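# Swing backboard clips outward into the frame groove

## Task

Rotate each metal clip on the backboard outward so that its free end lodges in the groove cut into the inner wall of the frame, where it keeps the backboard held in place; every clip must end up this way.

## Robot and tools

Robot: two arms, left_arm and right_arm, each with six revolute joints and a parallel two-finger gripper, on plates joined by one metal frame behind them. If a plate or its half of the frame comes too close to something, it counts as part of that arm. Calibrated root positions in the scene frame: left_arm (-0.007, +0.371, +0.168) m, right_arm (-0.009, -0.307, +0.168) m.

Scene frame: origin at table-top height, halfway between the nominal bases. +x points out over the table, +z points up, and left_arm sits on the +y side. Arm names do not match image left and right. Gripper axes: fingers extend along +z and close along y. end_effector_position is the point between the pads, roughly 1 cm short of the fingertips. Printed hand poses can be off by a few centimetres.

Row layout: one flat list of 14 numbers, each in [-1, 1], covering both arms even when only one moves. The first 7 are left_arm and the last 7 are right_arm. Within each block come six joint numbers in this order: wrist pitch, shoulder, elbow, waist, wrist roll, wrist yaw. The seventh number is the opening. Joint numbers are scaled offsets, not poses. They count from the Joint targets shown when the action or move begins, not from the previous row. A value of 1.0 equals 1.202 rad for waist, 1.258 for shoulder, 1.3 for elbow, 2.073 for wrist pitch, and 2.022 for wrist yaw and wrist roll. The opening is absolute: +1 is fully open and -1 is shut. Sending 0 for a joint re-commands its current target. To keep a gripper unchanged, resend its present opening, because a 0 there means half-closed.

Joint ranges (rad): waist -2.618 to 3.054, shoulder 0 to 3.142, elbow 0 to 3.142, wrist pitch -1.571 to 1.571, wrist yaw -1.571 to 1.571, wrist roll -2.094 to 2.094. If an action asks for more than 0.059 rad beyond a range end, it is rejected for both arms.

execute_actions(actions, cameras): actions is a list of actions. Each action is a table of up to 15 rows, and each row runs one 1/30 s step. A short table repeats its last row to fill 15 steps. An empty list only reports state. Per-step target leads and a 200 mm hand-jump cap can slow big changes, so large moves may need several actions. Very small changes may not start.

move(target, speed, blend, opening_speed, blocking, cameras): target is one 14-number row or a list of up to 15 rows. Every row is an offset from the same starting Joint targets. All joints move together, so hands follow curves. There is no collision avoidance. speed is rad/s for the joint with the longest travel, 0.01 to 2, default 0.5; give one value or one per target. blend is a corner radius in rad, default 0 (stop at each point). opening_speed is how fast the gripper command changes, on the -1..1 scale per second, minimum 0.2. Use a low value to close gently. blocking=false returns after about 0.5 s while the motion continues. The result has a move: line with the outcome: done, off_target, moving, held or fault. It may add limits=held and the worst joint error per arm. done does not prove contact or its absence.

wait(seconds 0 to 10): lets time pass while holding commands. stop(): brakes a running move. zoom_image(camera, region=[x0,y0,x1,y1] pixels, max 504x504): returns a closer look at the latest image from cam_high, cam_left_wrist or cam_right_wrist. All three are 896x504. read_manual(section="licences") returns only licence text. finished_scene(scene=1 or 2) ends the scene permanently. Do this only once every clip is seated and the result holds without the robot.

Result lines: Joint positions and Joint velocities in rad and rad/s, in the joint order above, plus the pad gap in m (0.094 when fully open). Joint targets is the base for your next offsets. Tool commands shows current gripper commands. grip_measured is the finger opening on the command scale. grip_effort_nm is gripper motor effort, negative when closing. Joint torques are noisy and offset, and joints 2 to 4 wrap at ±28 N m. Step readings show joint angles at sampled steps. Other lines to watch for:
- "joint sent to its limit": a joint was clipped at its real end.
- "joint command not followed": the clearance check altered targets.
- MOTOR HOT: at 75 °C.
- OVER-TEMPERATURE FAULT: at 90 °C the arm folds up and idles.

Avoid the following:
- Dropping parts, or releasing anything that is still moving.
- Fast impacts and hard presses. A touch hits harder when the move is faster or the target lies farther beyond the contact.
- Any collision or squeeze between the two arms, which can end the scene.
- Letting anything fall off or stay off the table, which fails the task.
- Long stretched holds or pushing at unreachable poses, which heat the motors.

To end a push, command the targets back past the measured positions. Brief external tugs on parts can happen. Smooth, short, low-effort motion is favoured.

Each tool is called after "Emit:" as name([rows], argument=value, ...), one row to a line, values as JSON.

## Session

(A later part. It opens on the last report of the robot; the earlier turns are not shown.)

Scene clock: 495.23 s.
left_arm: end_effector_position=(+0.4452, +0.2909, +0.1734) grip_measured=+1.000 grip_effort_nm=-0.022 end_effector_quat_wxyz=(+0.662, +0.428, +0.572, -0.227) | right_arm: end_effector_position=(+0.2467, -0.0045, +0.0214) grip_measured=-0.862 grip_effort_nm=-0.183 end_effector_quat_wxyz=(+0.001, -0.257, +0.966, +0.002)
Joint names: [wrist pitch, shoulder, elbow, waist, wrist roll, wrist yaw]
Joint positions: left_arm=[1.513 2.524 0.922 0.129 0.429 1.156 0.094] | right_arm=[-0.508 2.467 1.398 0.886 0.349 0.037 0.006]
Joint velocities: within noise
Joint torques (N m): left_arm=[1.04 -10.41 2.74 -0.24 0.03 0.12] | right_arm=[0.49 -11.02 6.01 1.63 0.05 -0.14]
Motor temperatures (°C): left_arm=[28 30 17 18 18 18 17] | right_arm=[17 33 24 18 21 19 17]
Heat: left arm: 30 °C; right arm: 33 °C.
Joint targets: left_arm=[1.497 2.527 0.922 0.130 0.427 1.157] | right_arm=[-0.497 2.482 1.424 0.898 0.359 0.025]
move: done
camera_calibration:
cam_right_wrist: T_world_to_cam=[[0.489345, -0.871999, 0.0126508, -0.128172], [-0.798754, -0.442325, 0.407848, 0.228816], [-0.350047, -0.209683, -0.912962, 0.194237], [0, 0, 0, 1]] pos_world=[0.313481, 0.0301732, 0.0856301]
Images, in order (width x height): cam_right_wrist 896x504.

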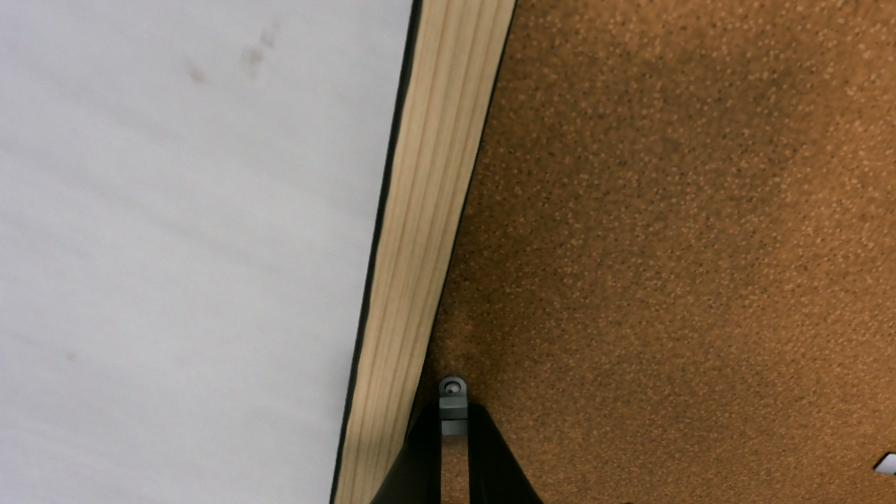

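Emit:
move([
  [0,0,0,0,0,0,1,0,0,0,0,0,0,-0.8],
  [0,0,0,0,0,0,1,-0.0425,-0.1129,0,0,0,0,-0.8],
  [0,0,0,0,0,0,1,-0.0362,-0.0731,0.0238,0.0366,0.1345,0,0],
], speed=0.25, cameras=["cam_right_wrist"])

Emit:
zoom_image(camera="cam_right_wrist", region=[400, 240, 650, 490])

Scene clock: 531.07 s.
left_arm: end_effector_position=(+0.4452, +0.2909, +0.1734) grip_measured=+1.000 grip_effort_nm=-0.027 end_effector_quat_wxyz=(+0.662, +0.428, +0.572, -0.227) | right_arm: end_effector_position=(+0.2444, +0.0222, +0.0628) grip_measured=-0.002 grip_effort_nm=0.071 end_effector_quat_wxyz=(+0.021, -0.145, +0.989, +0.024)
Joint names: [wrist pitch, shoulder, elbow, waist, wrist roll, wrist yaw]
Joint positions: left_arm=[1.513 2.524 0.922 0.129 0.429 1.156 0.094] | right_arm=[-0.573 2.376 1.429 0.934 0.624 0.032 0.047]
Joint velocities: within noise
Joint torques (N m): left_arm=[1.04 -10.3 2.78 -0.08 0.01 0.13] | right_arm=[0.5 -11.1 6.49 1.31 0.04 -0.11]
Motor temperatures (°C): left_arm=[28 31 17 18 18 18 17] | right_arm=[17 33 24 18 21 19 17]
Heat: left arm: 31 °C; right arm: 33 °C.
Joint targets: left_arm=[1.497 2.527 0.922 0.130 0.427 1.157] | right_arm=[-0.573 2.390 1.455 0.942 0.630 0.026]
move: done
camera_calibration:
cam_right_wrist: T_world_to_cam=[[0.279214, -0.959878, -0.0259514, -0.0485768], [-0.890247, -0.268899, 0.367632, 0.24287], [-0.359861, -0.079545, -0.929609, 0.237421], [0, 0, 0, 1]] pos_world=[0.315217, 0.0375654, 0.130161]
Images, in order (width x height): cam_right_wrist 896x504.

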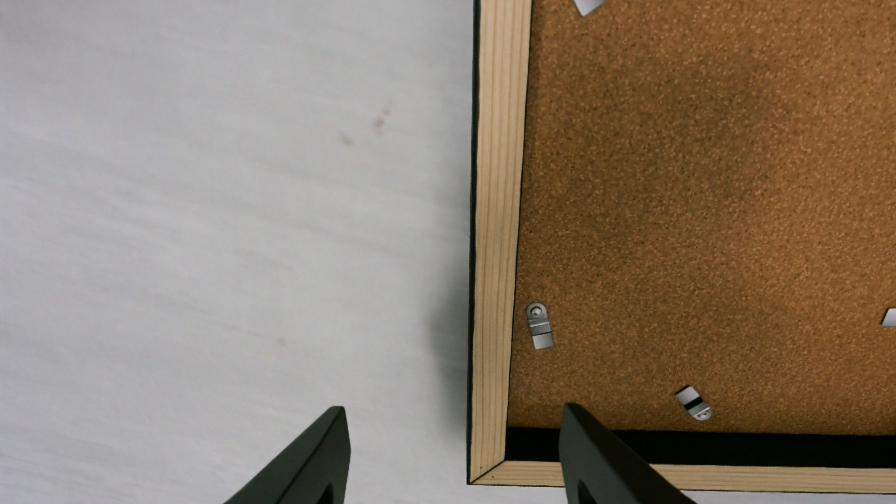

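Scaled by 2.016.

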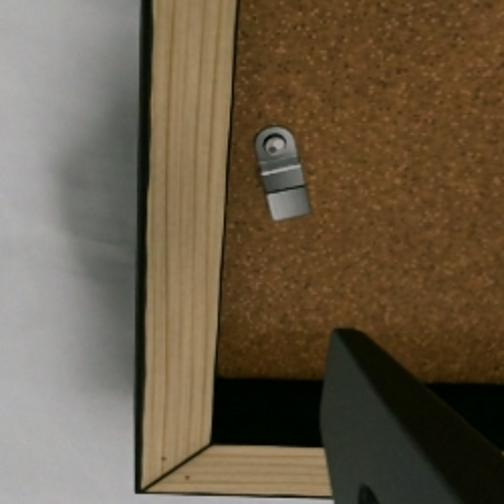

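Emit:
move(target=[0,0,0,0,0,0,1,0.0299,0.0890,0.0023,0,0,0,0.15], speed=0.15, cameras=["cam_right_wrist"])

Emit:
zoom_image(camera="cam_right_wrist", region=[440, 290, 640, 490])

Scene clock: 551.63 s.
left_arm: end_effector_position=(+0.4452, +0.2909, +0.1734) grip_measured=+1.000 grip_effort_nm=-0.032 end_effector_quat_wxyz=(+0.662, +0.428, +0.572, -0.227) | right_arm: end_effector_position=(+0.2362, +0.0147, +0.0217) grip_measured=+0.148 grip_effort_nm=0.061 end_effector_quat_wxyz=(+0.002, -0.146, +0.989, +0.007)
Joint names: [wrist pitch, shoulder, elbow, waist, wrist roll, wrist yaw]
Joint positions: left_arm=[1.513 2.524 0.922 0.129 0.429 1.156 0.094] | right_arm=[-0.521 2.486 1.436 0.935 0.624 0.032 0.054]
Joint velocities: within noise
Joint torques (N m): left_arm=[1.03 -10.32 2.74 -0.16 0.02 0.1] | right_arm=[0.51 -11.12 5.81 1.26 0.03 -0.1]
Motor temperatures (°C): left_arm=[28 31 17 18 18 18 17] | right_arm=[17 32 23 18 21 19 17]
Heat: left arm: 31 °C; right arm: 32 °C.
Joint targets: left_arm=[1.497 2.527 0.922 0.130 0.427 1.157] | right_arm=[-0.510 2.502 1.458 0.942 0.630 0.026]
move: done
camera_calibration:
cam_right_wrist: T_world_to_cam=[[0.281084, -0.959677, 0.00350992, -0.0556004], [-0.877707, -0.255593, 0.405343, 0.244769], [-0.388101, -0.117016, -0.914158, 0.202523], [0, 0, 0, 1]] pos_world=[0.309063, 0.0329013, 0.0861176]
Images, in order (width x height): cam_right_wrist 896x504.

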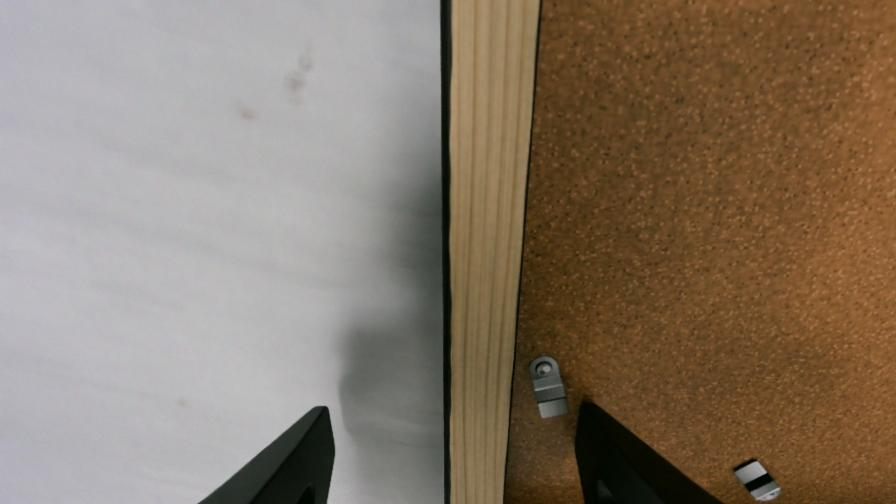

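Scaled by 2.520.

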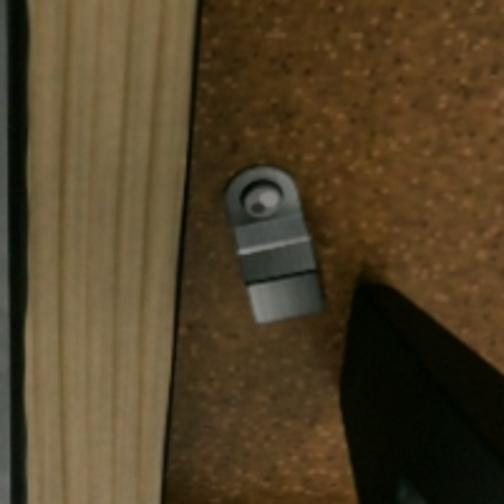

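Emit:
move(target=[0,0,0,0,0,0,1,0,0,0,0,0,0,-0.36], opening_speed=0.5, cameras=["cam_right_wrist"])

Emit:
zoom_image(camera="cam_right_wrist", region=[440, 290, 640, 490])

Scene clock: 564.47 s.
left_arm: end_effector_position=(+0.4452, +0.2909, +0.1734) grip_measured=+1.000 grip_effort_nm=-0.032 end_effector_quat_wxyz=(+0.662, +0.428, +0.572, -0.227) | right_arm: end_effector_position=(+0.2363, +0.0148, +0.0217) grip_measured=-0.358 grip_effort_nm=-0.168 end_effector_quat_wxyz=(+0.002, -0.146, +0.989, +0.007)
Joint names: [wrist pitch, shoulder, elbow, waist, wrist roll, wrist yaw]
Joint positions: left_arm=[1.513 2.524 0.922 0.129 0.429 1.156 0.094] | right_arm=[-0.521 2.486 1.436 0.935 0.624 0.032 0.03]
Joint velocities: within noise
Joint torques (N m): left_arm=[1.07 -10.35 2.73 -0.16 0 0.08] | right_arm=[0.49 -11.11 5.82 1.29 0.02 -0.08]
Motor temperatures (°C): left_arm=[28 31 17 18 18 18 17] | right_arm=[17 31 23 18 21 19 17]
Heat: left arm: 31 °C; right arm: 31 °C.
Joint targets: left_arm=[1.497 2.527 0.922 0.130 0.427 1.157] | right_arm=[-0.510 2.502 1.458 0.942 0.630 0.026]
move: done
camera_calibration:
cam_right_wrist: T_world_to_cam=[[0.281069, -0.959682, 0.00328442, -0.0555359], [-0.877804, -0.255703, 0.405063, 0.244869], [-0.387891, -0.116734, -0.914283, 0.202504], [0, 0, 0, 1]] pos_world=[0.309106, 0.032956, 0.0861411]
Images, in order (width x height): cam_right_wrist 896x504.

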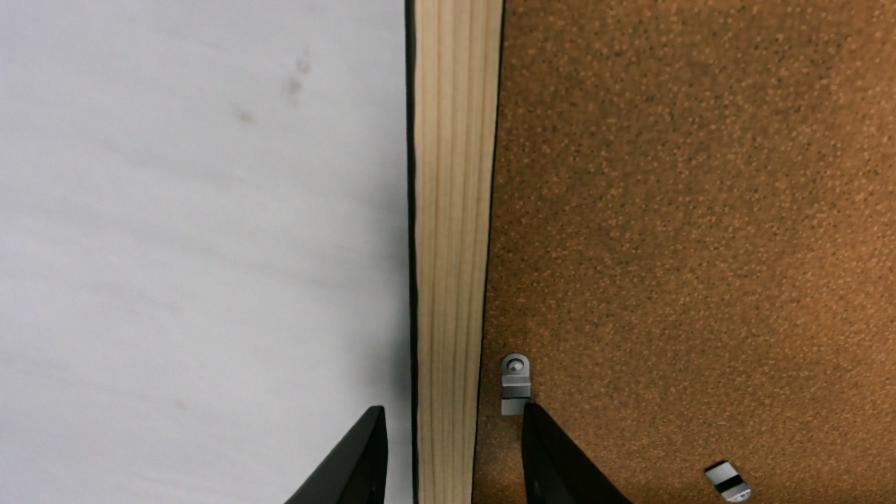

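Scaled by 2.520.

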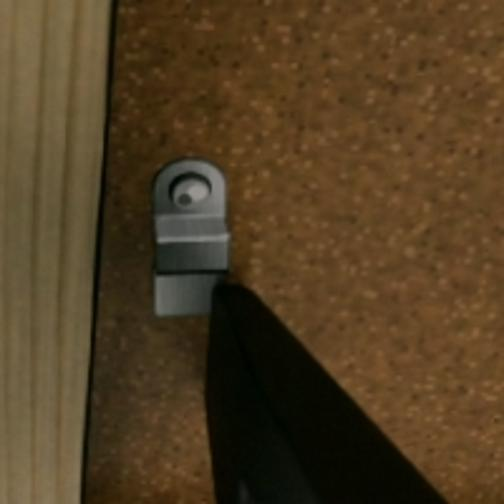

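Emit:
move(target=[0,0,0,0,0,0,1,0,0,0,0,0,0,-0.7], opening_speed=0.4, cameras=["cam_right_wrist"])

Emit:
zoom_image(camera="cam_right_wrist", region=[400, 290, 600, 490])

Scene clock: 569.43 s.
left_arm: end_effector_position=(+0.4452, +0.2909, +0.1734) grip_measured=+1.000 grip_effort_nm=-0.017 end_effector_quat_wxyz=(+0.662, +0.428, +0.572, -0.227) | right_arm: end_effector_position=(+0.2360, +0.0156, +0.0217) grip_measured=-0.697 grip_effort_nm=-0.173 end_effector_quat_wxyz=(+0.002, -0.146, +0.989, +0.008)
Joint names: [wrist pitch, shoulder, elbow, waist, wrist roll, wrist yaw]
Joint positions: left_arm=[1.513 2.524 0.922 0.129 0.429 1.156 0.094] | right_arm=[-0.519 2.486 1.436 0.935 0.625 0.029 0.014]
Joint velocities: within noise
Joint torques (N m): left_arm=[1.07 -10.41 2.78 -0.12 0 0.08] | right_arm=[0.48 -11.08 5.79 1.17 0.03 -0.06]
Motor temperatures (°C): left_arm=[28 31 17 18 18 18 17] | right_arm=[17 31 23 18 21 19 17]
Heat: left arm: 31 °C; right arm: 31 °C.
Joint targets: left_arm=[1.497 2.527 0.922 0.130 0.427 1.157] | right_arm=[-0.510 2.502 1.458 0.942 0.630 0.026]
move: done
camera_calibration:
cam_right_wrist: T_world_to_cam=[[0.281037, -0.959697, -0.0000114178, -0.0545425], [-0.877428, -0.25695, 0.405088, 0.244717], [-0.388764, -0.113834, -0.914278, 0.202655], [0, 0, 0, 1]] pos_world=[0.308836, 0.0336051, 0.0861505]
Images, in order (width x height): cam_right_wrist 896x504.

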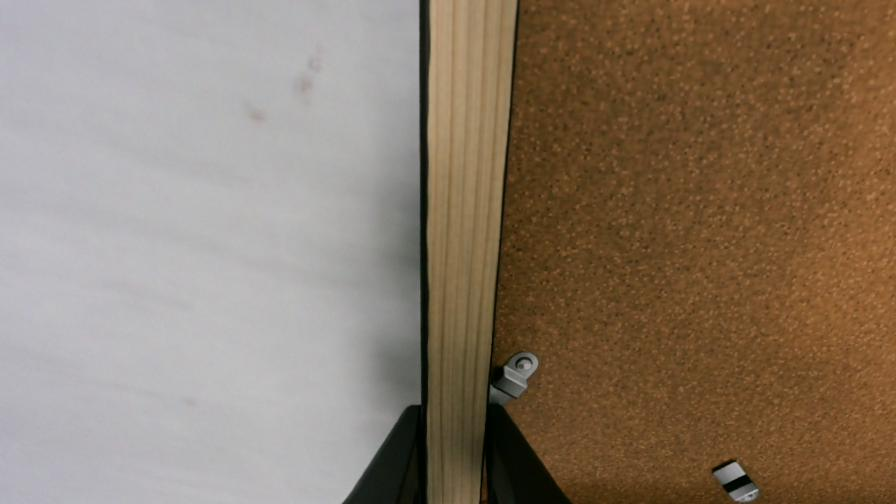

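Scaled by 2.520.

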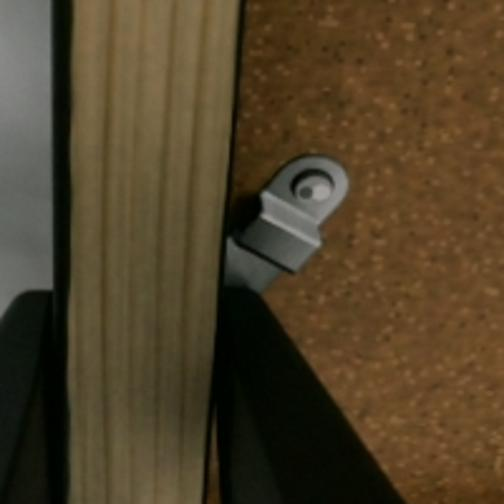

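Emit:
move([
  [0,0,0,0,0,0,1,0,0,0,0,0,0,-0.2],
  [0,0,0,0,0,0,1,-0.0065,0.0103,0.0218,-0.02,-0.0104,0,-0.2],
], speed=0.1, opening_speed=1, cameras=["cam_right_wrist"])

Emit:
zoom_image(camera="cam_right_wrist", region=[400, 290, 600, 490])

Scene clock: 585.93 s.
left_arm: end_effector_position=(+0.4452, +0.2909, +0.1734) grip_measured=+1.000 grip_effort_nm=-0.032 end_effector_quat_wxyz=(+0.662, +0.428, +0.572, -0.227) | right_arm: end_effector_position=(+0.2442, +0.0198, +0.0218) grip_measured=-0.202 grip_effort_nm=0.066 end_effector_quat_wxyz=(+0.006, -0.144, +0.989, +0.015)
Joint names: [wrist pitch, shoulder, elbow, waist, wrist roll, wrist yaw]
Joint positions: left_arm=[1.513 2.524 0.922 0.129 0.429 1.156 0.094] | right_arm=[-0.518 2.497 1.463 0.924 0.617 0.025 0.037]
Joint velocities: within noise
Joint torques (N m): left_arm=[1.07 -10.28 2.82 -0.12 -0.03 0.1] | right_arm=[0.35 -11.19 5.97 0.03 -0.12 -0.03]
Motor temperatures (°C): left_arm=[28 31 17 18 18 18 17] | right_arm=[17 31 23 18 21 19 17]
Heat: left arm: 31 °C; right arm: 31 °C.
Joint targets: left_arm=[1.497 2.527 0.922 0.130 0.427 1.157] | right_arm=[-0.524 2.516 1.487 0.918 0.609 0.025]
move: done
camera_calibration:
cam_right_wrist: T_world_to_cam=[[0.276941, -0.960814, -0.0118466, -0.0515981], [-0.880988, -0.258815, 0.396074, 0.254094], [-0.383619, -0.0992521, -0.918142, 0.204959], [0, 0, 0, 1]] pos_world=[0.31677, 0.0365299, 0.0869308]
Images, in order (width x height): cam_right_wrist 896x504.

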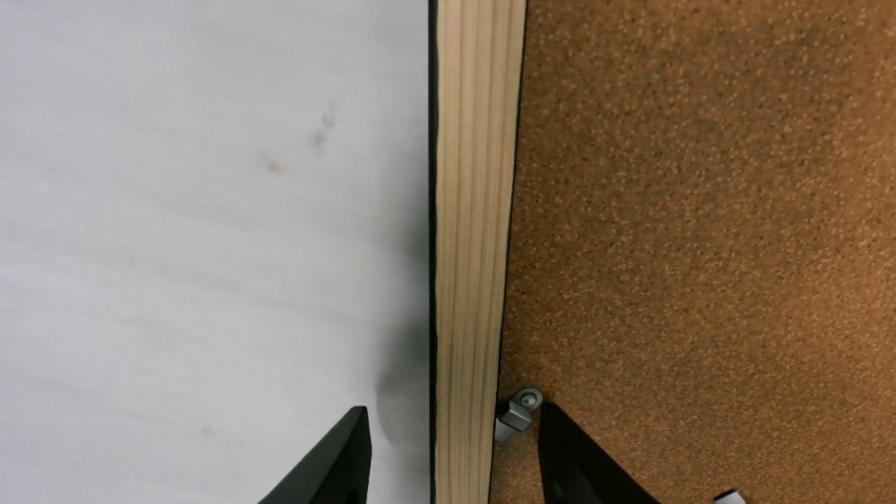

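Scaled by 2.520.

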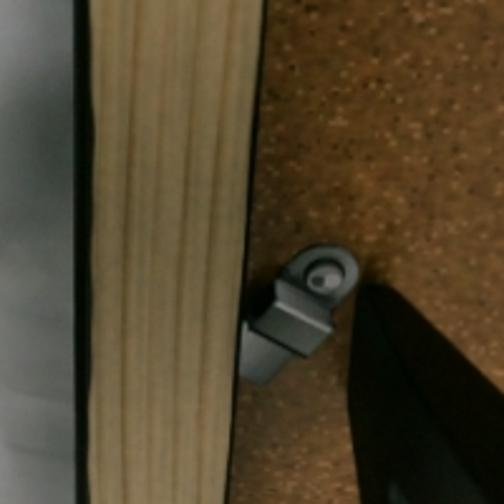

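Emit:
move(target=[0,0,0,0,0,0,1,-0.0135,0,0,0.004,0.004,0,-0.2], speed=0.1, cameras=["cam_right_wrist"])

Emit:
zoom_image(camera="cam_right_wrist", region=[400, 290, 600, 490])

Scene clock: 595.83 s.
left_arm: end_effector_position=(+0.4452, +0.2909, +0.1734) grip_measured=+1.000 grip_effort_nm=-0.027 end_effector_quat_wxyz=(+0.662, +0.428, +0.572, -0.227) | right_arm: end_effector_position=(+0.2406, +0.0152, +0.0217) grip_measured=-0.202 grip_effort_nm=0.061 end_effector_quat_wxyz=(-0.002, -0.145, +0.989, +0.007)
Joint names: [wrist pitch, shoulder, elbow, waist, wrist roll, wrist yaw]
Joint positions: left_arm=[1.513 2.524 0.922 0.129 0.429 1.156 0.094] | right_arm=[-0.542 2.497 1.463 0.924 0.617 0.025 0.037]
Joint velocities: within noise
Joint torques (N m): left_arm=[1.02 -10.14 2.78 -0.2 0.01 0.11] | right_arm=[0.3 -11.14 5.9 0.38 -0.03 -0.02]
Motor temperatures (°C): left_arm=[28 31 17 18 18 18 17] | right_arm=[17 30 23 18 21 19 17]
Heat: left arm: 31 °C; right arm: 30 °C.
Joint targets: left_arm=[1.497 2.527 0.922 0.130 0.427 1.157] | right_arm=[-0.552 2.516 1.487 0.923 0.617 0.025]
move: done
camera_calibration:
cam_right_wrist: T_world_to_cam=[[0.278468, -0.960443, 0.00200247, -0.0557162], [-0.874676, -0.252739, 0.413601, 0.247752], [-0.396734, -0.116926, -0.910456, 0.206274], [0, 0, 0, 1]] pos_world=[0.314054, 0.0332232, 0.0854447]
Images, in order (width x height): cam_right_wrist 896x504.

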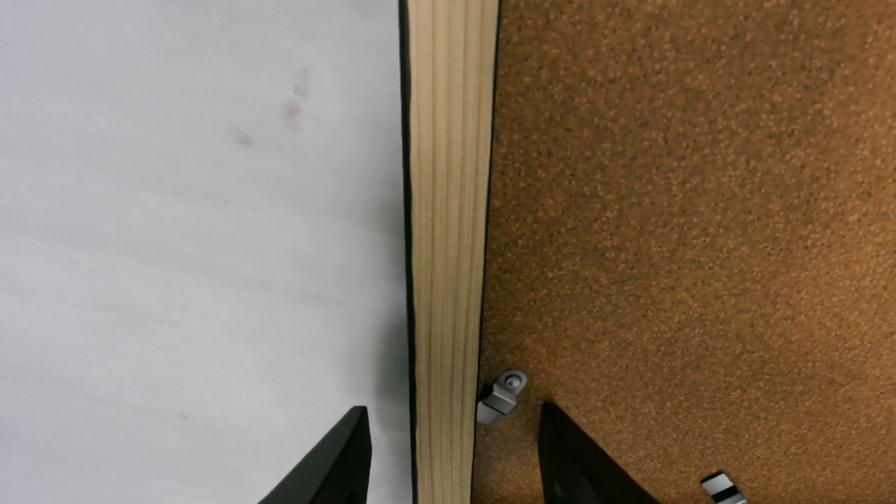

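Scaled by 2.520.

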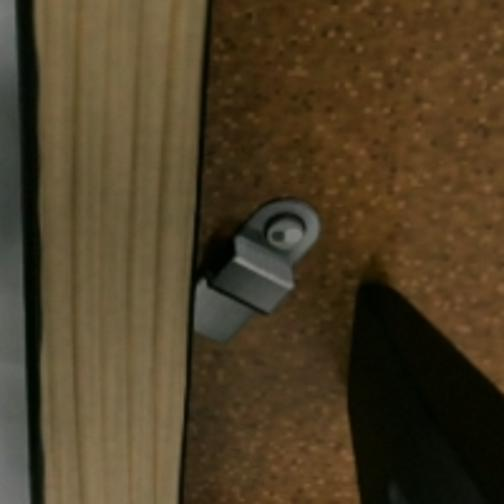

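Emit:
move(target=[0,0,0,0,0,0,1,0,0,0,0,0,0,-0.74], opening_speed=0.5, cameras=["cam_right_wrist"])

Emit:
zoom_image(camera="cam_right_wrist", region=[400, 290, 600, 490])

Scene clock: 601.27 s.
left_arm: end_effector_position=(+0.4452, +0.2909, +0.1734) grip_measured=+1.000 grip_effort_nm=-0.027 end_effector_quat_wxyz=(+0.662, +0.428, +0.572, -0.227) | right_arm: end_effector_position=(+0.2395, +0.0144, +0.0217) grip_measured=-0.736 grip_effort_nm=-0.281 end_effector_quat_wxyz=(-0.005, -0.145, +0.989, +0.006)
Joint names: [wrist pitch, shoulder, elbow, waist, wrist roll, wrist yaw]
Joint positions: left_arm=[1.513 2.524 0.922 0.129 0.429 1.156 0.094] | right_arm=[-0.547 2.497 1.463 0.924 0.617 0.023 0.012]
Joint velocities: within noise
Joint torques (N m): left_arm=[1.05 -10.25 2.88 -0.14 0.02 0.14] | right_arm=[0.32 -11.11 5.91 0.43 -0.04 0]
Motor temperatures (°C): left_arm=[28 31 17 18 18 18 17] | right_arm=[17 30 23 18 21 19 17]
Heat: left arm: 31 °C; right arm: 30 °C.
Joint targets: left_arm=[1.497 2.527 0.922 0.130 0.427 1.157] | right_arm=[-0.552 2.516 1.487 0.923 0.618 0.025]
move: done
camera_calibration:
cam_right_wrist: T_world_to_cam=[[0.278304, -0.960488, 0.00304812, -0.0560892], [-0.8727, -0.251539, 0.418477, 0.246028], [-0.401175, -0.119124, -0.908222, 0.20681], [0, 0, 0, 1]] pos_world=[0.313286, 0.0326486, 0.0850439]
Images, in order (width x height): cam_right_wrist 896x504.

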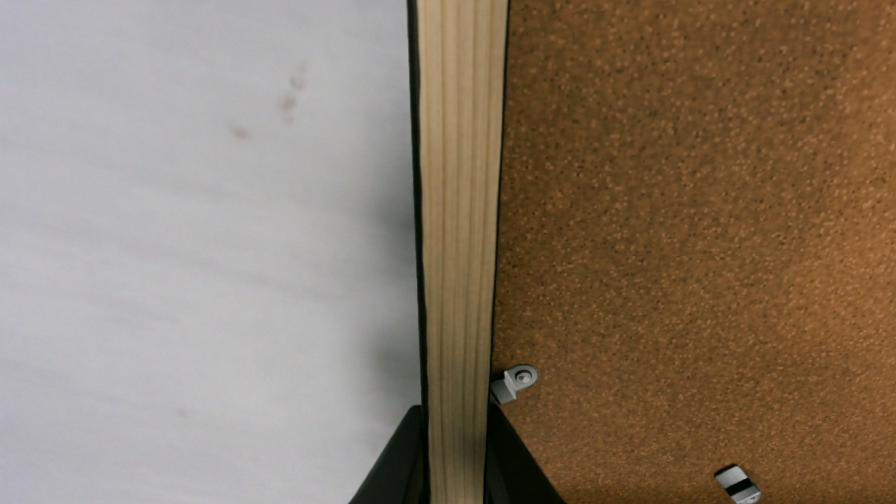

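Scaled by 2.520.

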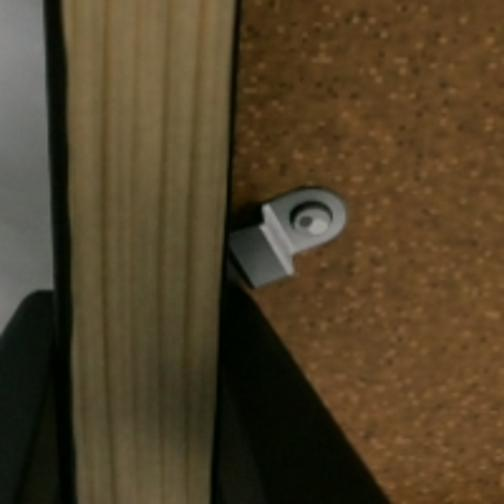

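Emit:
move([
  [0,0,0,0,0,0,1,0,0,0,0,0,0,-0.2],
  [0,0,0,0,0,0,1,0,0.0036,0.0065,0,0,0,-0.2],
], speed=0.1, opening_speed=1, cameras=["cam_right_wrist"])

Emit:
zoom_image(camera="cam_right_wrist", region=[400, 290, 600, 490])

Scene clock: 616.40 s.
left_arm: end_effector_position=(+0.4452, +0.2909, +0.1734) grip_measured=+1.000 grip_effort_nm=-0.027 end_effector_quat_wxyz=(+0.662, +0.428, +0.572, -0.227) | right_arm: end_effector_position=(+0.2409, +0.0162, +0.0215) grip_measured=-0.202 grip_effort_nm=0.066 end_effector_quat_wxyz=(-0.004, -0.144, +0.989, +0.007)
Joint names: [wrist pitch, shoulder, elbow, waist, wrist roll, wrist yaw]
Joint positions: left_arm=[1.513 2.524 0.922 0.129 0.429 1.156 0.094] | right_arm=[-0.547 2.502 1.471 0.924 0.617 0.023 0.037]
Joint velocities: within noise
Joint torques (N m): left_arm=[1.03 -10.41 2.81 -0.09 0.02 0.09] | right_arm=[0.33 -11.17 6.01 0.46 -0.03 -0.01]
Motor temperatures (°C): left_arm=[28 31 17 18 18 18 17] | right_arm=[17 30 23 18 21 19 17]
Heat: left arm: 31 °C; right arm: 30 °C.
Joint targets: left_arm=[1.497 2.527 0.922 0.130 0.427 1.157] | right_arm=[-0.552 2.520 1.495 0.923 0.618 0.025]
move: done
camera_calibration:
cam_right_wrist: T_world_to_cam=[[0.277807, -0.960636, 0.00104205, -0.0546273], [-0.873709, -0.252217, 0.415955, 0.248035], [-0.399319, -0.116466, -0.909384, 0.206919], [0, 0, 0, 1]] pos_world=[0.314513, 0.0341808, 0.0850546]
Images, in order (width x height): cam_right_wrist 896x504.

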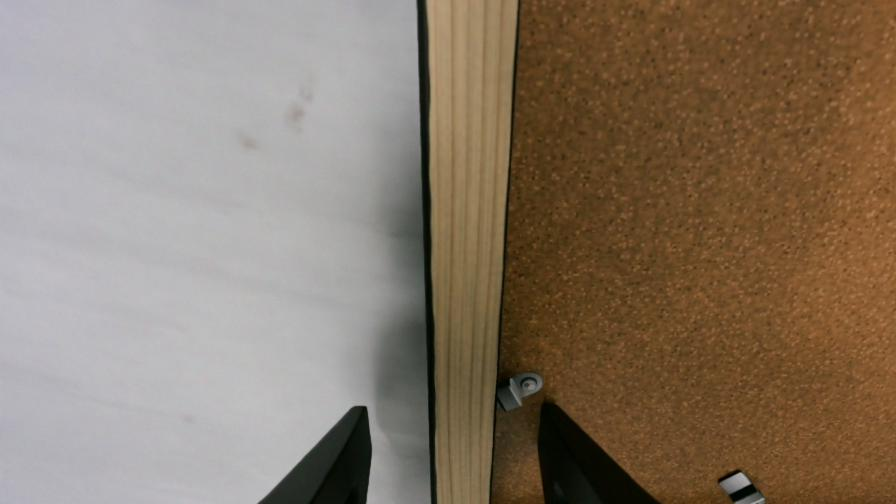

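Scaled by 2.520.

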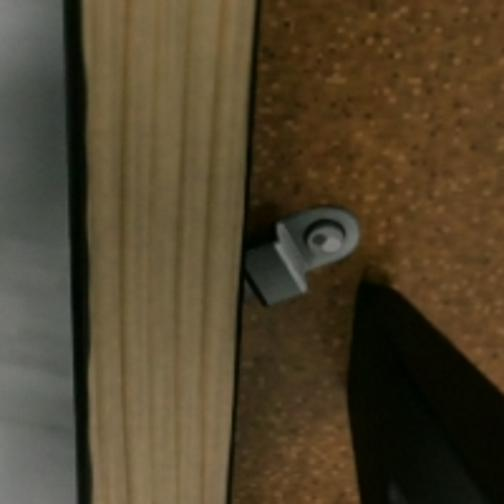

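Emit:
move(target=[0,0,0,0,0,0,1,0,0,0,0,0,0,-0.74], opening_speed=0.5, cameras=["cam_right_wrist"])

Emit:
zoom_image(camera="cam_right_wrist", region=[400, 290, 600, 490])

Scene clock: 621.37 s.
left_arm: end_effector_position=(+0.4452, +0.2909, +0.1734) grip_measured=+1.000 grip_effort_nm=-0.032 end_effector_quat_wxyz=(+0.662, +0.428, +0.572, -0.227) | right_arm: end_effector_position=(+0.2404, +0.0154, +0.0214) grip_measured=-0.736 grip_effort_nm=-0.276 end_effector_quat_wxyz=(-0.005, -0.144, +0.989, +0.006)
Joint names: [wrist pitch, shoulder, elbow, waist, wrist roll, wrist yaw]
Joint positions: left_arm=[1.513 2.524 0.922 0.129 0.429 1.156 0.094] | right_arm=[-0.551 2.502 1.471 0.924 0.617 0.023 0.012]
Joint velocities: within noise
Joint torques (N m): left_arm=[1.05 -10.33 2.78 -0.08 -0.01 0.08] | right_arm=[0.35 -11.17 5.96 0.42 -0.03 -0.01]
Motor temperatures (°C): left_arm=[28 31 17 18 18 18 17] | right_arm=[17 30 23 18 21 19 17]
Heat: left arm: 31 °C; right arm: 30 °C.
Joint targets: left_arm=[1.497 2.527 0.922 0.130 0.427 1.157] | right_arm=[-0.552 2.520 1.495 0.923 0.617 0.026]
move: done
camera_calibration:
cam_right_wrist: T_world_to_cam=[[0.277951, -0.960589, 0.0035836, -0.055289], [-0.872818, -0.250992, 0.418558, 0.247162], [-0.401163, -0.119466, -0.908183, 0.207024], [0, 0, 0, 1]] pos_world=[0.314145, 0.0336581, 0.0847623]
Images, in order (width x height): cam_right_wrist 896x504.

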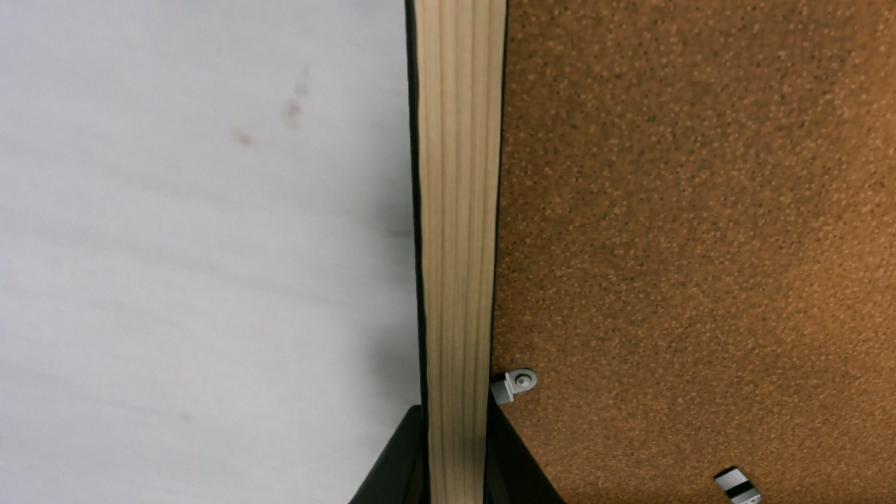

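Scaled by 2.520.

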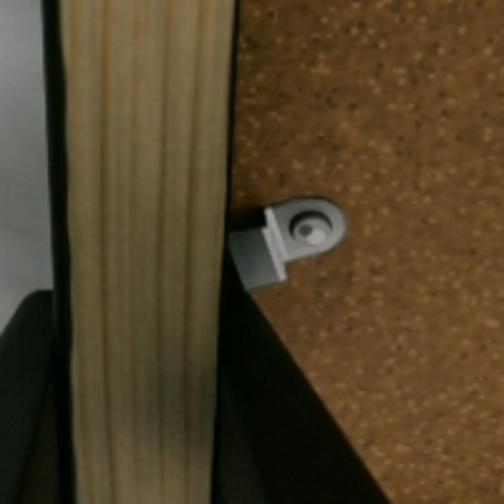

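Emit:
move([
  [0,0,0,0,0,0,1,0,0,0,0,0,0,-0.5],
  [0,0,0,0,0,0,1,-0.041,-0.1153,-0.0077,0,0,0,-0.5],
  [0,0,0,0,0,0,1,-0.1679,0.1471,0.4146,-0.0899,-0.0485,0,0.28],
], speed=[0.5,0.3,0.5], opening_speed=1.5, cameras=["cam_right_wrist","cam_high"])

Emit:
zoom_image(camera="cam_right_wrist", region=[400, 240, 650, 490])

Scene clock: 652.17 s.
left_arm: end_effector_position=(+0.4452, +0.2909, +0.1734) grip_measured=+1.000 grip_effort_nm=-0.032 end_effector_quat_wxyz=(+0.662, +0.428, +0.572, -0.227) | right_arm: end_effector_position=(+0.3270, +0.0411, +0.0487) grip_measured=+0.278 grip_effort_nm=0.066 end_effector_quat_wxyz=(-0.004, -0.137, +0.991, +0.007)
Joint names: [wrist pitch, shoulder, elbow, waist, wrist roll, wrist yaw]
Joint positions: left_arm=[1.513 2.524 0.922 0.129 0.429 1.156 0.094] | right_arm=[-0.891 2.689 2.003 0.817 0.526 0.023 0.06]
Joint velocities: within noise
Joint torques (N m): left_arm=[1.04 -10.35 2.77 -0.17 0 0.09] | right_arm=[0.29 -13.52 7.39 0.39 -0.11 0.01]
Motor temperatures (°C): left_arm=[29 32 17 18 18 18 17] | right_arm=[17 32 24 18 21 19 17]
Heat: left arm: 32 °C; right arm: 32 °C.
Joint targets: left_arm=[1.497 2.527 0.922 0.130 0.427 1.157] | right_arm=[-0.900 2.705 2.034 0.815 0.519 0.026]
move: done
camera_calibration:
cam_right_wrist: T_world_to_cam=[[0.262778, -0.964855, 0.00157648, -0.0495479], [-0.876985, -0.238165, 0.417344, 0.318649], [-0.402301, -0.111051, -0.908747, 0.2697], [0, 0, 0, 1]] pos_world=[0.400971, 0.0580349, 0.112181]
Images, in order (width x height): cam_high 896x504, cam_right_wrist 896x504.

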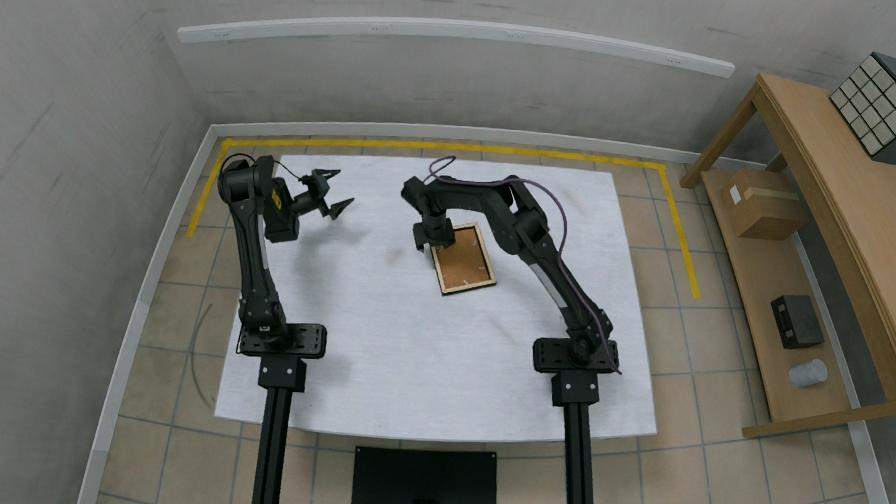

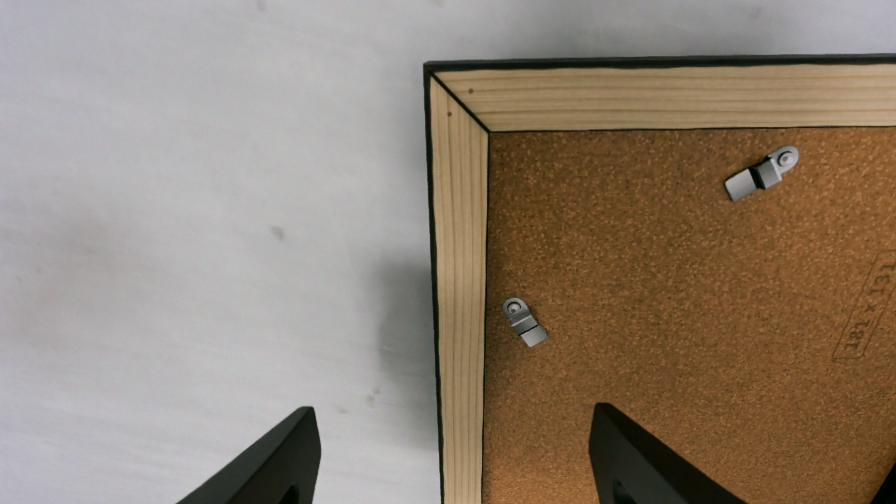

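Scaled by 2.016.

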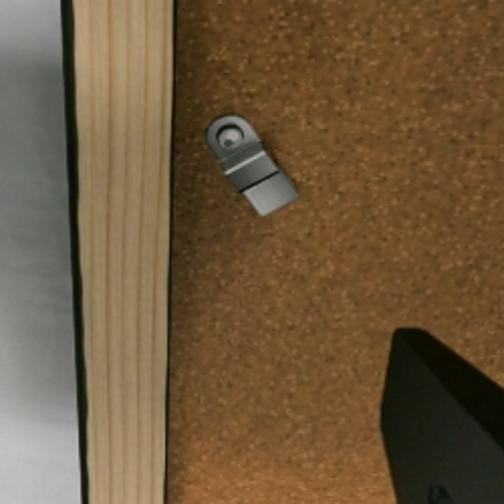

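Emit:
move(target=[0,0,0,0,0,0,1,0.0386,0.0453,0,-0.0033,-0.0054,0,0.28], speed=0.15, cameras=["cam_right_wrist"])

Emit:
zoom_image(camera="cam_right_wrist", region=[440, 290, 640, 490])

Scene clock: 666.43 s.
left_arm: end_effector_position=(+0.4452, +0.2909, +0.1734) grip_measured=+1.000 grip_effort_nm=-0.027 end_effector_quat_wxyz=(+0.662, +0.428, +0.572, -0.227) | right_arm: end_effector_position=(+0.3281, +0.0434, +0.0240) grip_measured=+0.278 grip_effort_nm=0.061 end_effector_quat_wxyz=(-0.001, -0.142, +0.990, +0.009)
Joint names: [wrist pitch, shoulder, elbow, waist, wrist roll, wrist yaw]
Joint positions: left_arm=[1.513 2.524 0.922 0.129 0.429 1.156 0.094] | right_arm=[-0.831 2.744 2.006 0.817 0.516 0.023 0.06]
Joint velocities: within noise
Joint torques (N m): left_arm=[1.05 -10.39 2.8 -0.08 0.02 0.12] | right_arm=[0.51 -13.39 7.08 0.09 -0.11 -0.01]
Motor temperatures (°C): left_arm=[29 32 17 18 18 18 17] | right_arm=[17 31 25 18 21 19 17]
Heat: left arm: 32 °C; right arm: 31 °C.
Joint targets: left_arm=[1.497 2.527 0.922 0.130 0.427 1.157] | right_arm=[-0.820 2.762 2.034 0.811 0.508 0.026]
move: done
camera_calibration:
cam_right_wrist: T_world_to_cam=[[0.272387, -0.962184, -0.00268709, -0.0507954], [-0.877033, -0.249429, 0.410607, 0.331129], [-0.39575, -0.109488, -0.911808, 0.245742], [0, 0, 0, 1]] pos_world=[0.4015, 0.0606242, 0.0879695]
Images, in order (width x height): cam_right_wrist 896x504.

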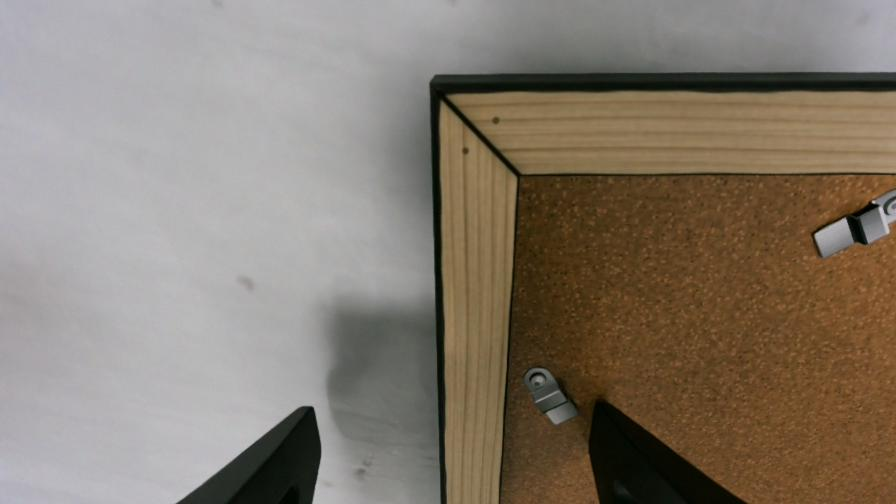

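Scaled by 2.520.

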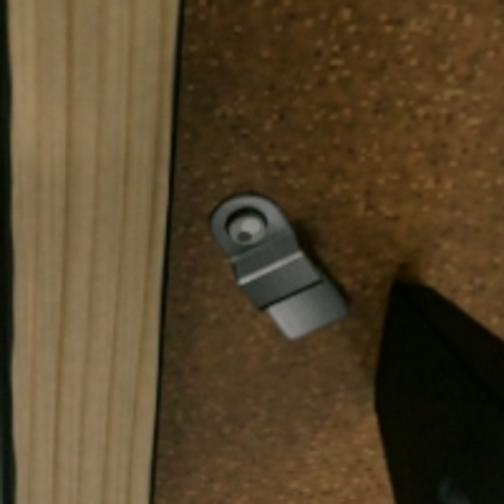

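Emit:
move(target=[0,0,0,0,0,0,1,-0.002,0.0052,0,0,0,0,0.28], speed=0.1, cameras=["cam_right_wrist"])

Emit:
zoom_image(camera="cam_right_wrist", region=[440, 290, 640, 490])

Scene clock: 685.83 s.
left_arm: end_effector_position=(+0.4452, +0.2909, +0.1734) grip_measured=+1.000 grip_effort_nm=-0.032 end_effector_quat_wxyz=(+0.662, +0.428, +0.572, -0.227) | right_arm: end_effector_position=(+0.3280, +0.0434, +0.0236) grip_measured=+0.278 grip_effort_nm=0.056 end_effector_quat_wxyz=(-0.001, -0.142, +0.990, +0.009)
Joint names: [wrist pitch, shoulder, elbow, waist, wrist roll, wrist yaw]
Joint positions: left_arm=[1.513 2.524 0.922 0.129 0.429 1.156 0.094] | right_arm=[-0.83 2.745 2.006 0.817 0.515 0.023 0.06]
Joint velocities: within noise
Joint torques (N m): left_arm=[1.05 -10.33 2.77 -0.14 -0.01 0.08] | right_arm=[0.45 -12.9 7.02 0.06 -0.11 0.01]
Motor temperatures (°C): left_arm=[29 32 17 18 18 18 17] | right_arm=[17 32 24 18 21 19 17]
Heat: left arm: 32 °C; right arm: 32 °C.
Joint targets: left_arm=[1.497 2.527 0.922 0.130 0.427 1.157] | right_arm=[-0.824 2.769 2.034 0.811 0.509 0.026]
move: done
camera_calibration:
cam_right_wrist: T_world_to_cam=[[0.272754, -0.96208, -0.00268682, -0.0509148], [-0.876941, -0.249764, 0.410601, 0.331244], [-0.395702, -0.109637, -0.911811, 0.245403], [0, 0, 0, 1]] pos_world=[0.401475, 0.0606538, 0.0876154]
Images, in order (width x height): cam_right_wrist 896x504.

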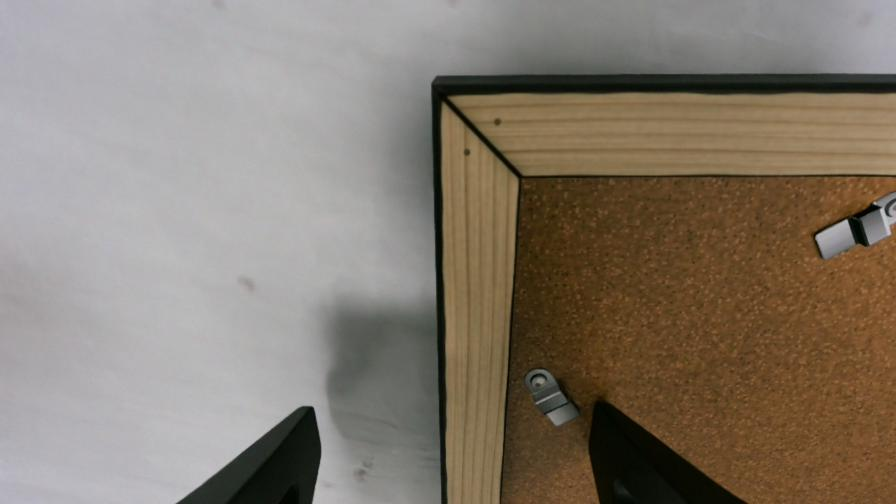

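Scaled by 2.520.

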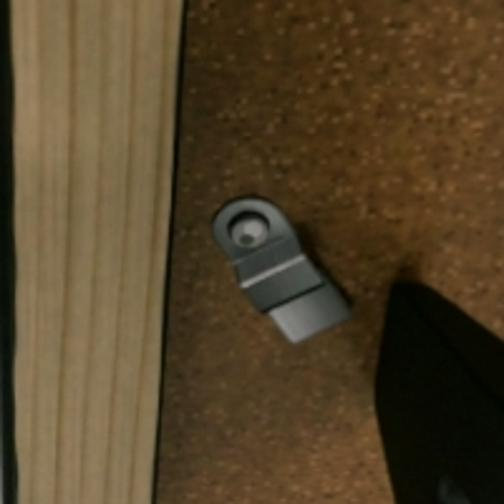

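Emit:
move(target=[0,0,0,0,0,0,1,-0.007,0.0087,0,0,0,0,0.28], speed=0.1, cameras=["cam_right_wrist"])

Emit:
zoom_image(camera="cam_right_wrist", region=[440, 290, 640, 490])

Scene clock: 690.03 s.
left_arm: end_effector_position=(+0.4452, +0.2909, +0.1734) grip_measured=+1.000 grip_effort_nm=-0.027 end_effector_quat_wxyz=(+0.662, +0.428, +0.572, -0.227) | right_arm: end_effector_position=(+0.3279, +0.0433, +0.0231) grip_measured=+0.278 grip_effort_nm=0.066 end_effector_quat_wxyz=(-0.002, -0.142, +0.990, +0.008)
Joint names: [wrist pitch, shoulder, elbow, waist, wrist roll, wrist yaw]
Joint positions: left_arm=[1.513 2.524 0.922 0.129 0.429 1.156 0.094] | right_arm=[-0.836 2.749 2.013 0.817 0.515 0.023 0.06]
Joint velocities: within noise
Joint torques (N m): left_arm=[1.04 -10.28 2.92 -0.24 0.03 0.14] | right_arm=[0.35 -12.29 6.56 0.08 -0.1 -0.01]
Motor temperatures (°C): left_arm=[29 32 17 18 18 18 17] | right_arm=[17 31 24 18 21 19 17]
Heat: left arm: 32 °C; right arm: 31 °C.
Joint targets: left_arm=[1.497 2.527 0.922 0.130 0.427 1.157] | right_arm=[-0.839 2.780 2.034 0.811 0.508 0.026]
move: done
camera_calibration:
cam_right_wrist: T_world_to_cam=[[0.273246, -0.961944, -0.000971158, -0.0511796], [-0.87583, -0.249203, 0.413303, 0.330879], [-0.397816, -0.112083, -0.910593, 0.245647], [0, 0, 0, 1]] pos_world=[0.401501, 0.0607568, 0.086882]
Images, in order (width x height): cam_right_wrist 896x504.

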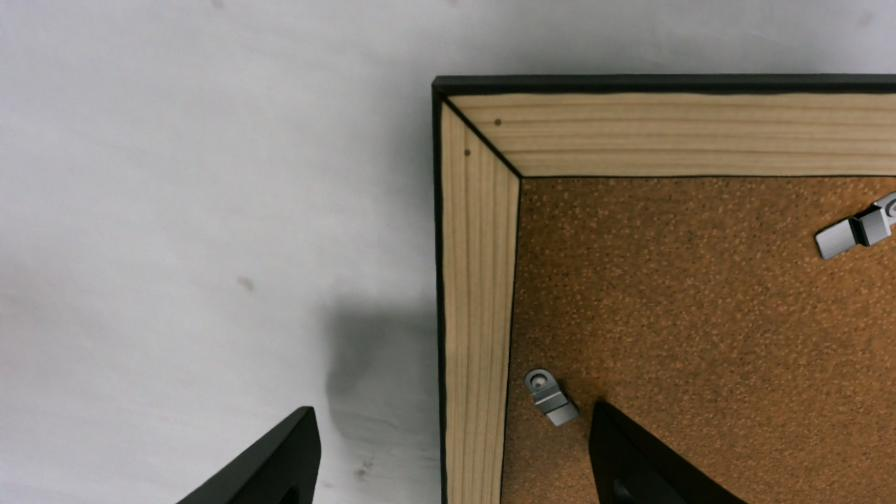

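Scaled by 2.520.

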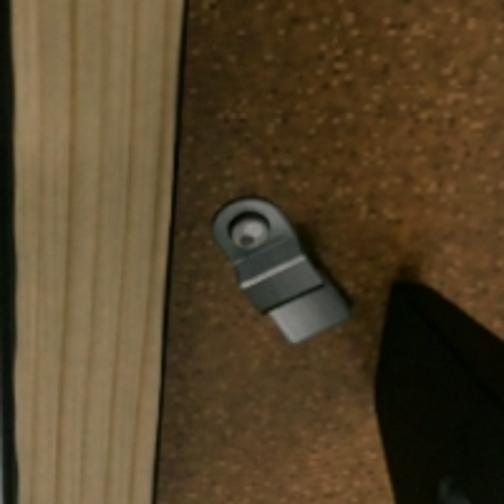

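Emit:
move(target=[0,0,0,0,0,0,1,0,-0.0095,0.0092,0,0,0,0.28], speed=0.1, cameras=["cam_right_wrist"])

Emit:
zoom_image(camera="cam_right_wrist", region=[440, 290, 640, 490])

Scene clock: 708.53 s.
left_arm: end_effector_position=(+0.4452, +0.2909, +0.1734) grip_measured=+1.000 grip_effort_nm=-0.022 end_effector_quat_wxyz=(+0.662, +0.428, +0.572, -0.227) | right_arm: end_effector_position=(+0.3285, +0.0439, +0.0240) grip_measured=+0.278 grip_effort_nm=0.066 end_effector_quat_wxyz=(-0.002, -0.142, +0.990, +0.009)
Joint names: [wrist pitch, shoulder, elbow, waist, wrist roll, wrist yaw]
Joint positions: left_arm=[1.513 2.524 0.922 0.129 0.429 1.156 0.094] | right_arm=[-0.838 2.749 2.017 0.817 0.515 0.023 0.06]
Joint velocities: within noise
Joint torques (N m): left_arm=[1.06 -10.25 2.86 -0.18 0.03 0.12] | right_arm=[0.37 -13.37 7.17 0.12 -0.11 0]
Motor temperatures (°C): left_arm=[29 32 17 18 18 18 17] | right_arm=[17 32 24 18 21 19 17]
Heat: left arm: 32 °C; right arm: 32 °C.
Joint targets: left_arm=[1.497 2.527 0.922 0.130 0.427 1.157] | right_arm=[-0.839 2.767 2.046 0.811 0.508 0.026]
move: done
camera_calibration:
cam_right_wrist: T_world_to_cam=[[0.27319, -0.961958, -0.0017335, -0.0507561], [-0.876284, -0.249602, 0.4121, 0.33139], [-0.396855, -0.111063, -0.911137, 0.24638], [0, 0, 0, 1]] pos_world=[0.402035, 0.061254, 0.0878318]
Images, in order (width x height): cam_right_wrist 896x504.

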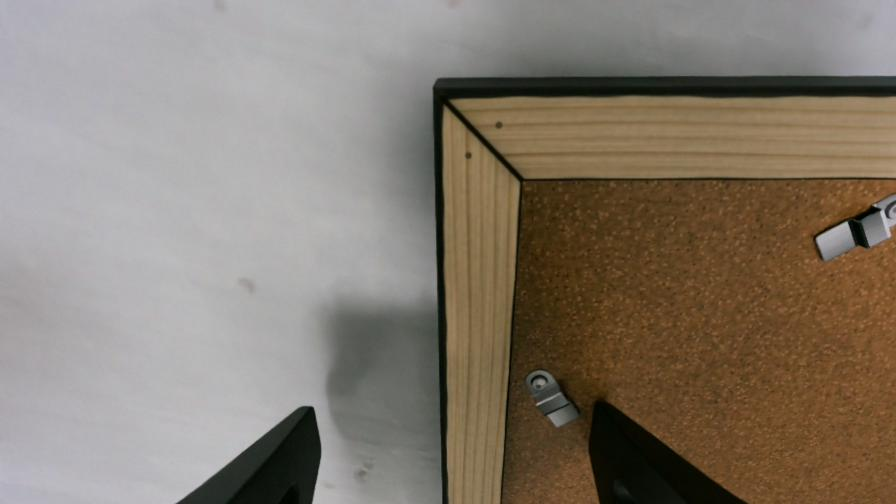

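Scaled by 2.520.

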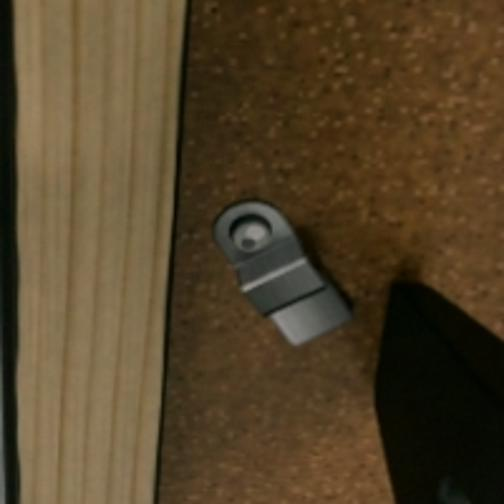

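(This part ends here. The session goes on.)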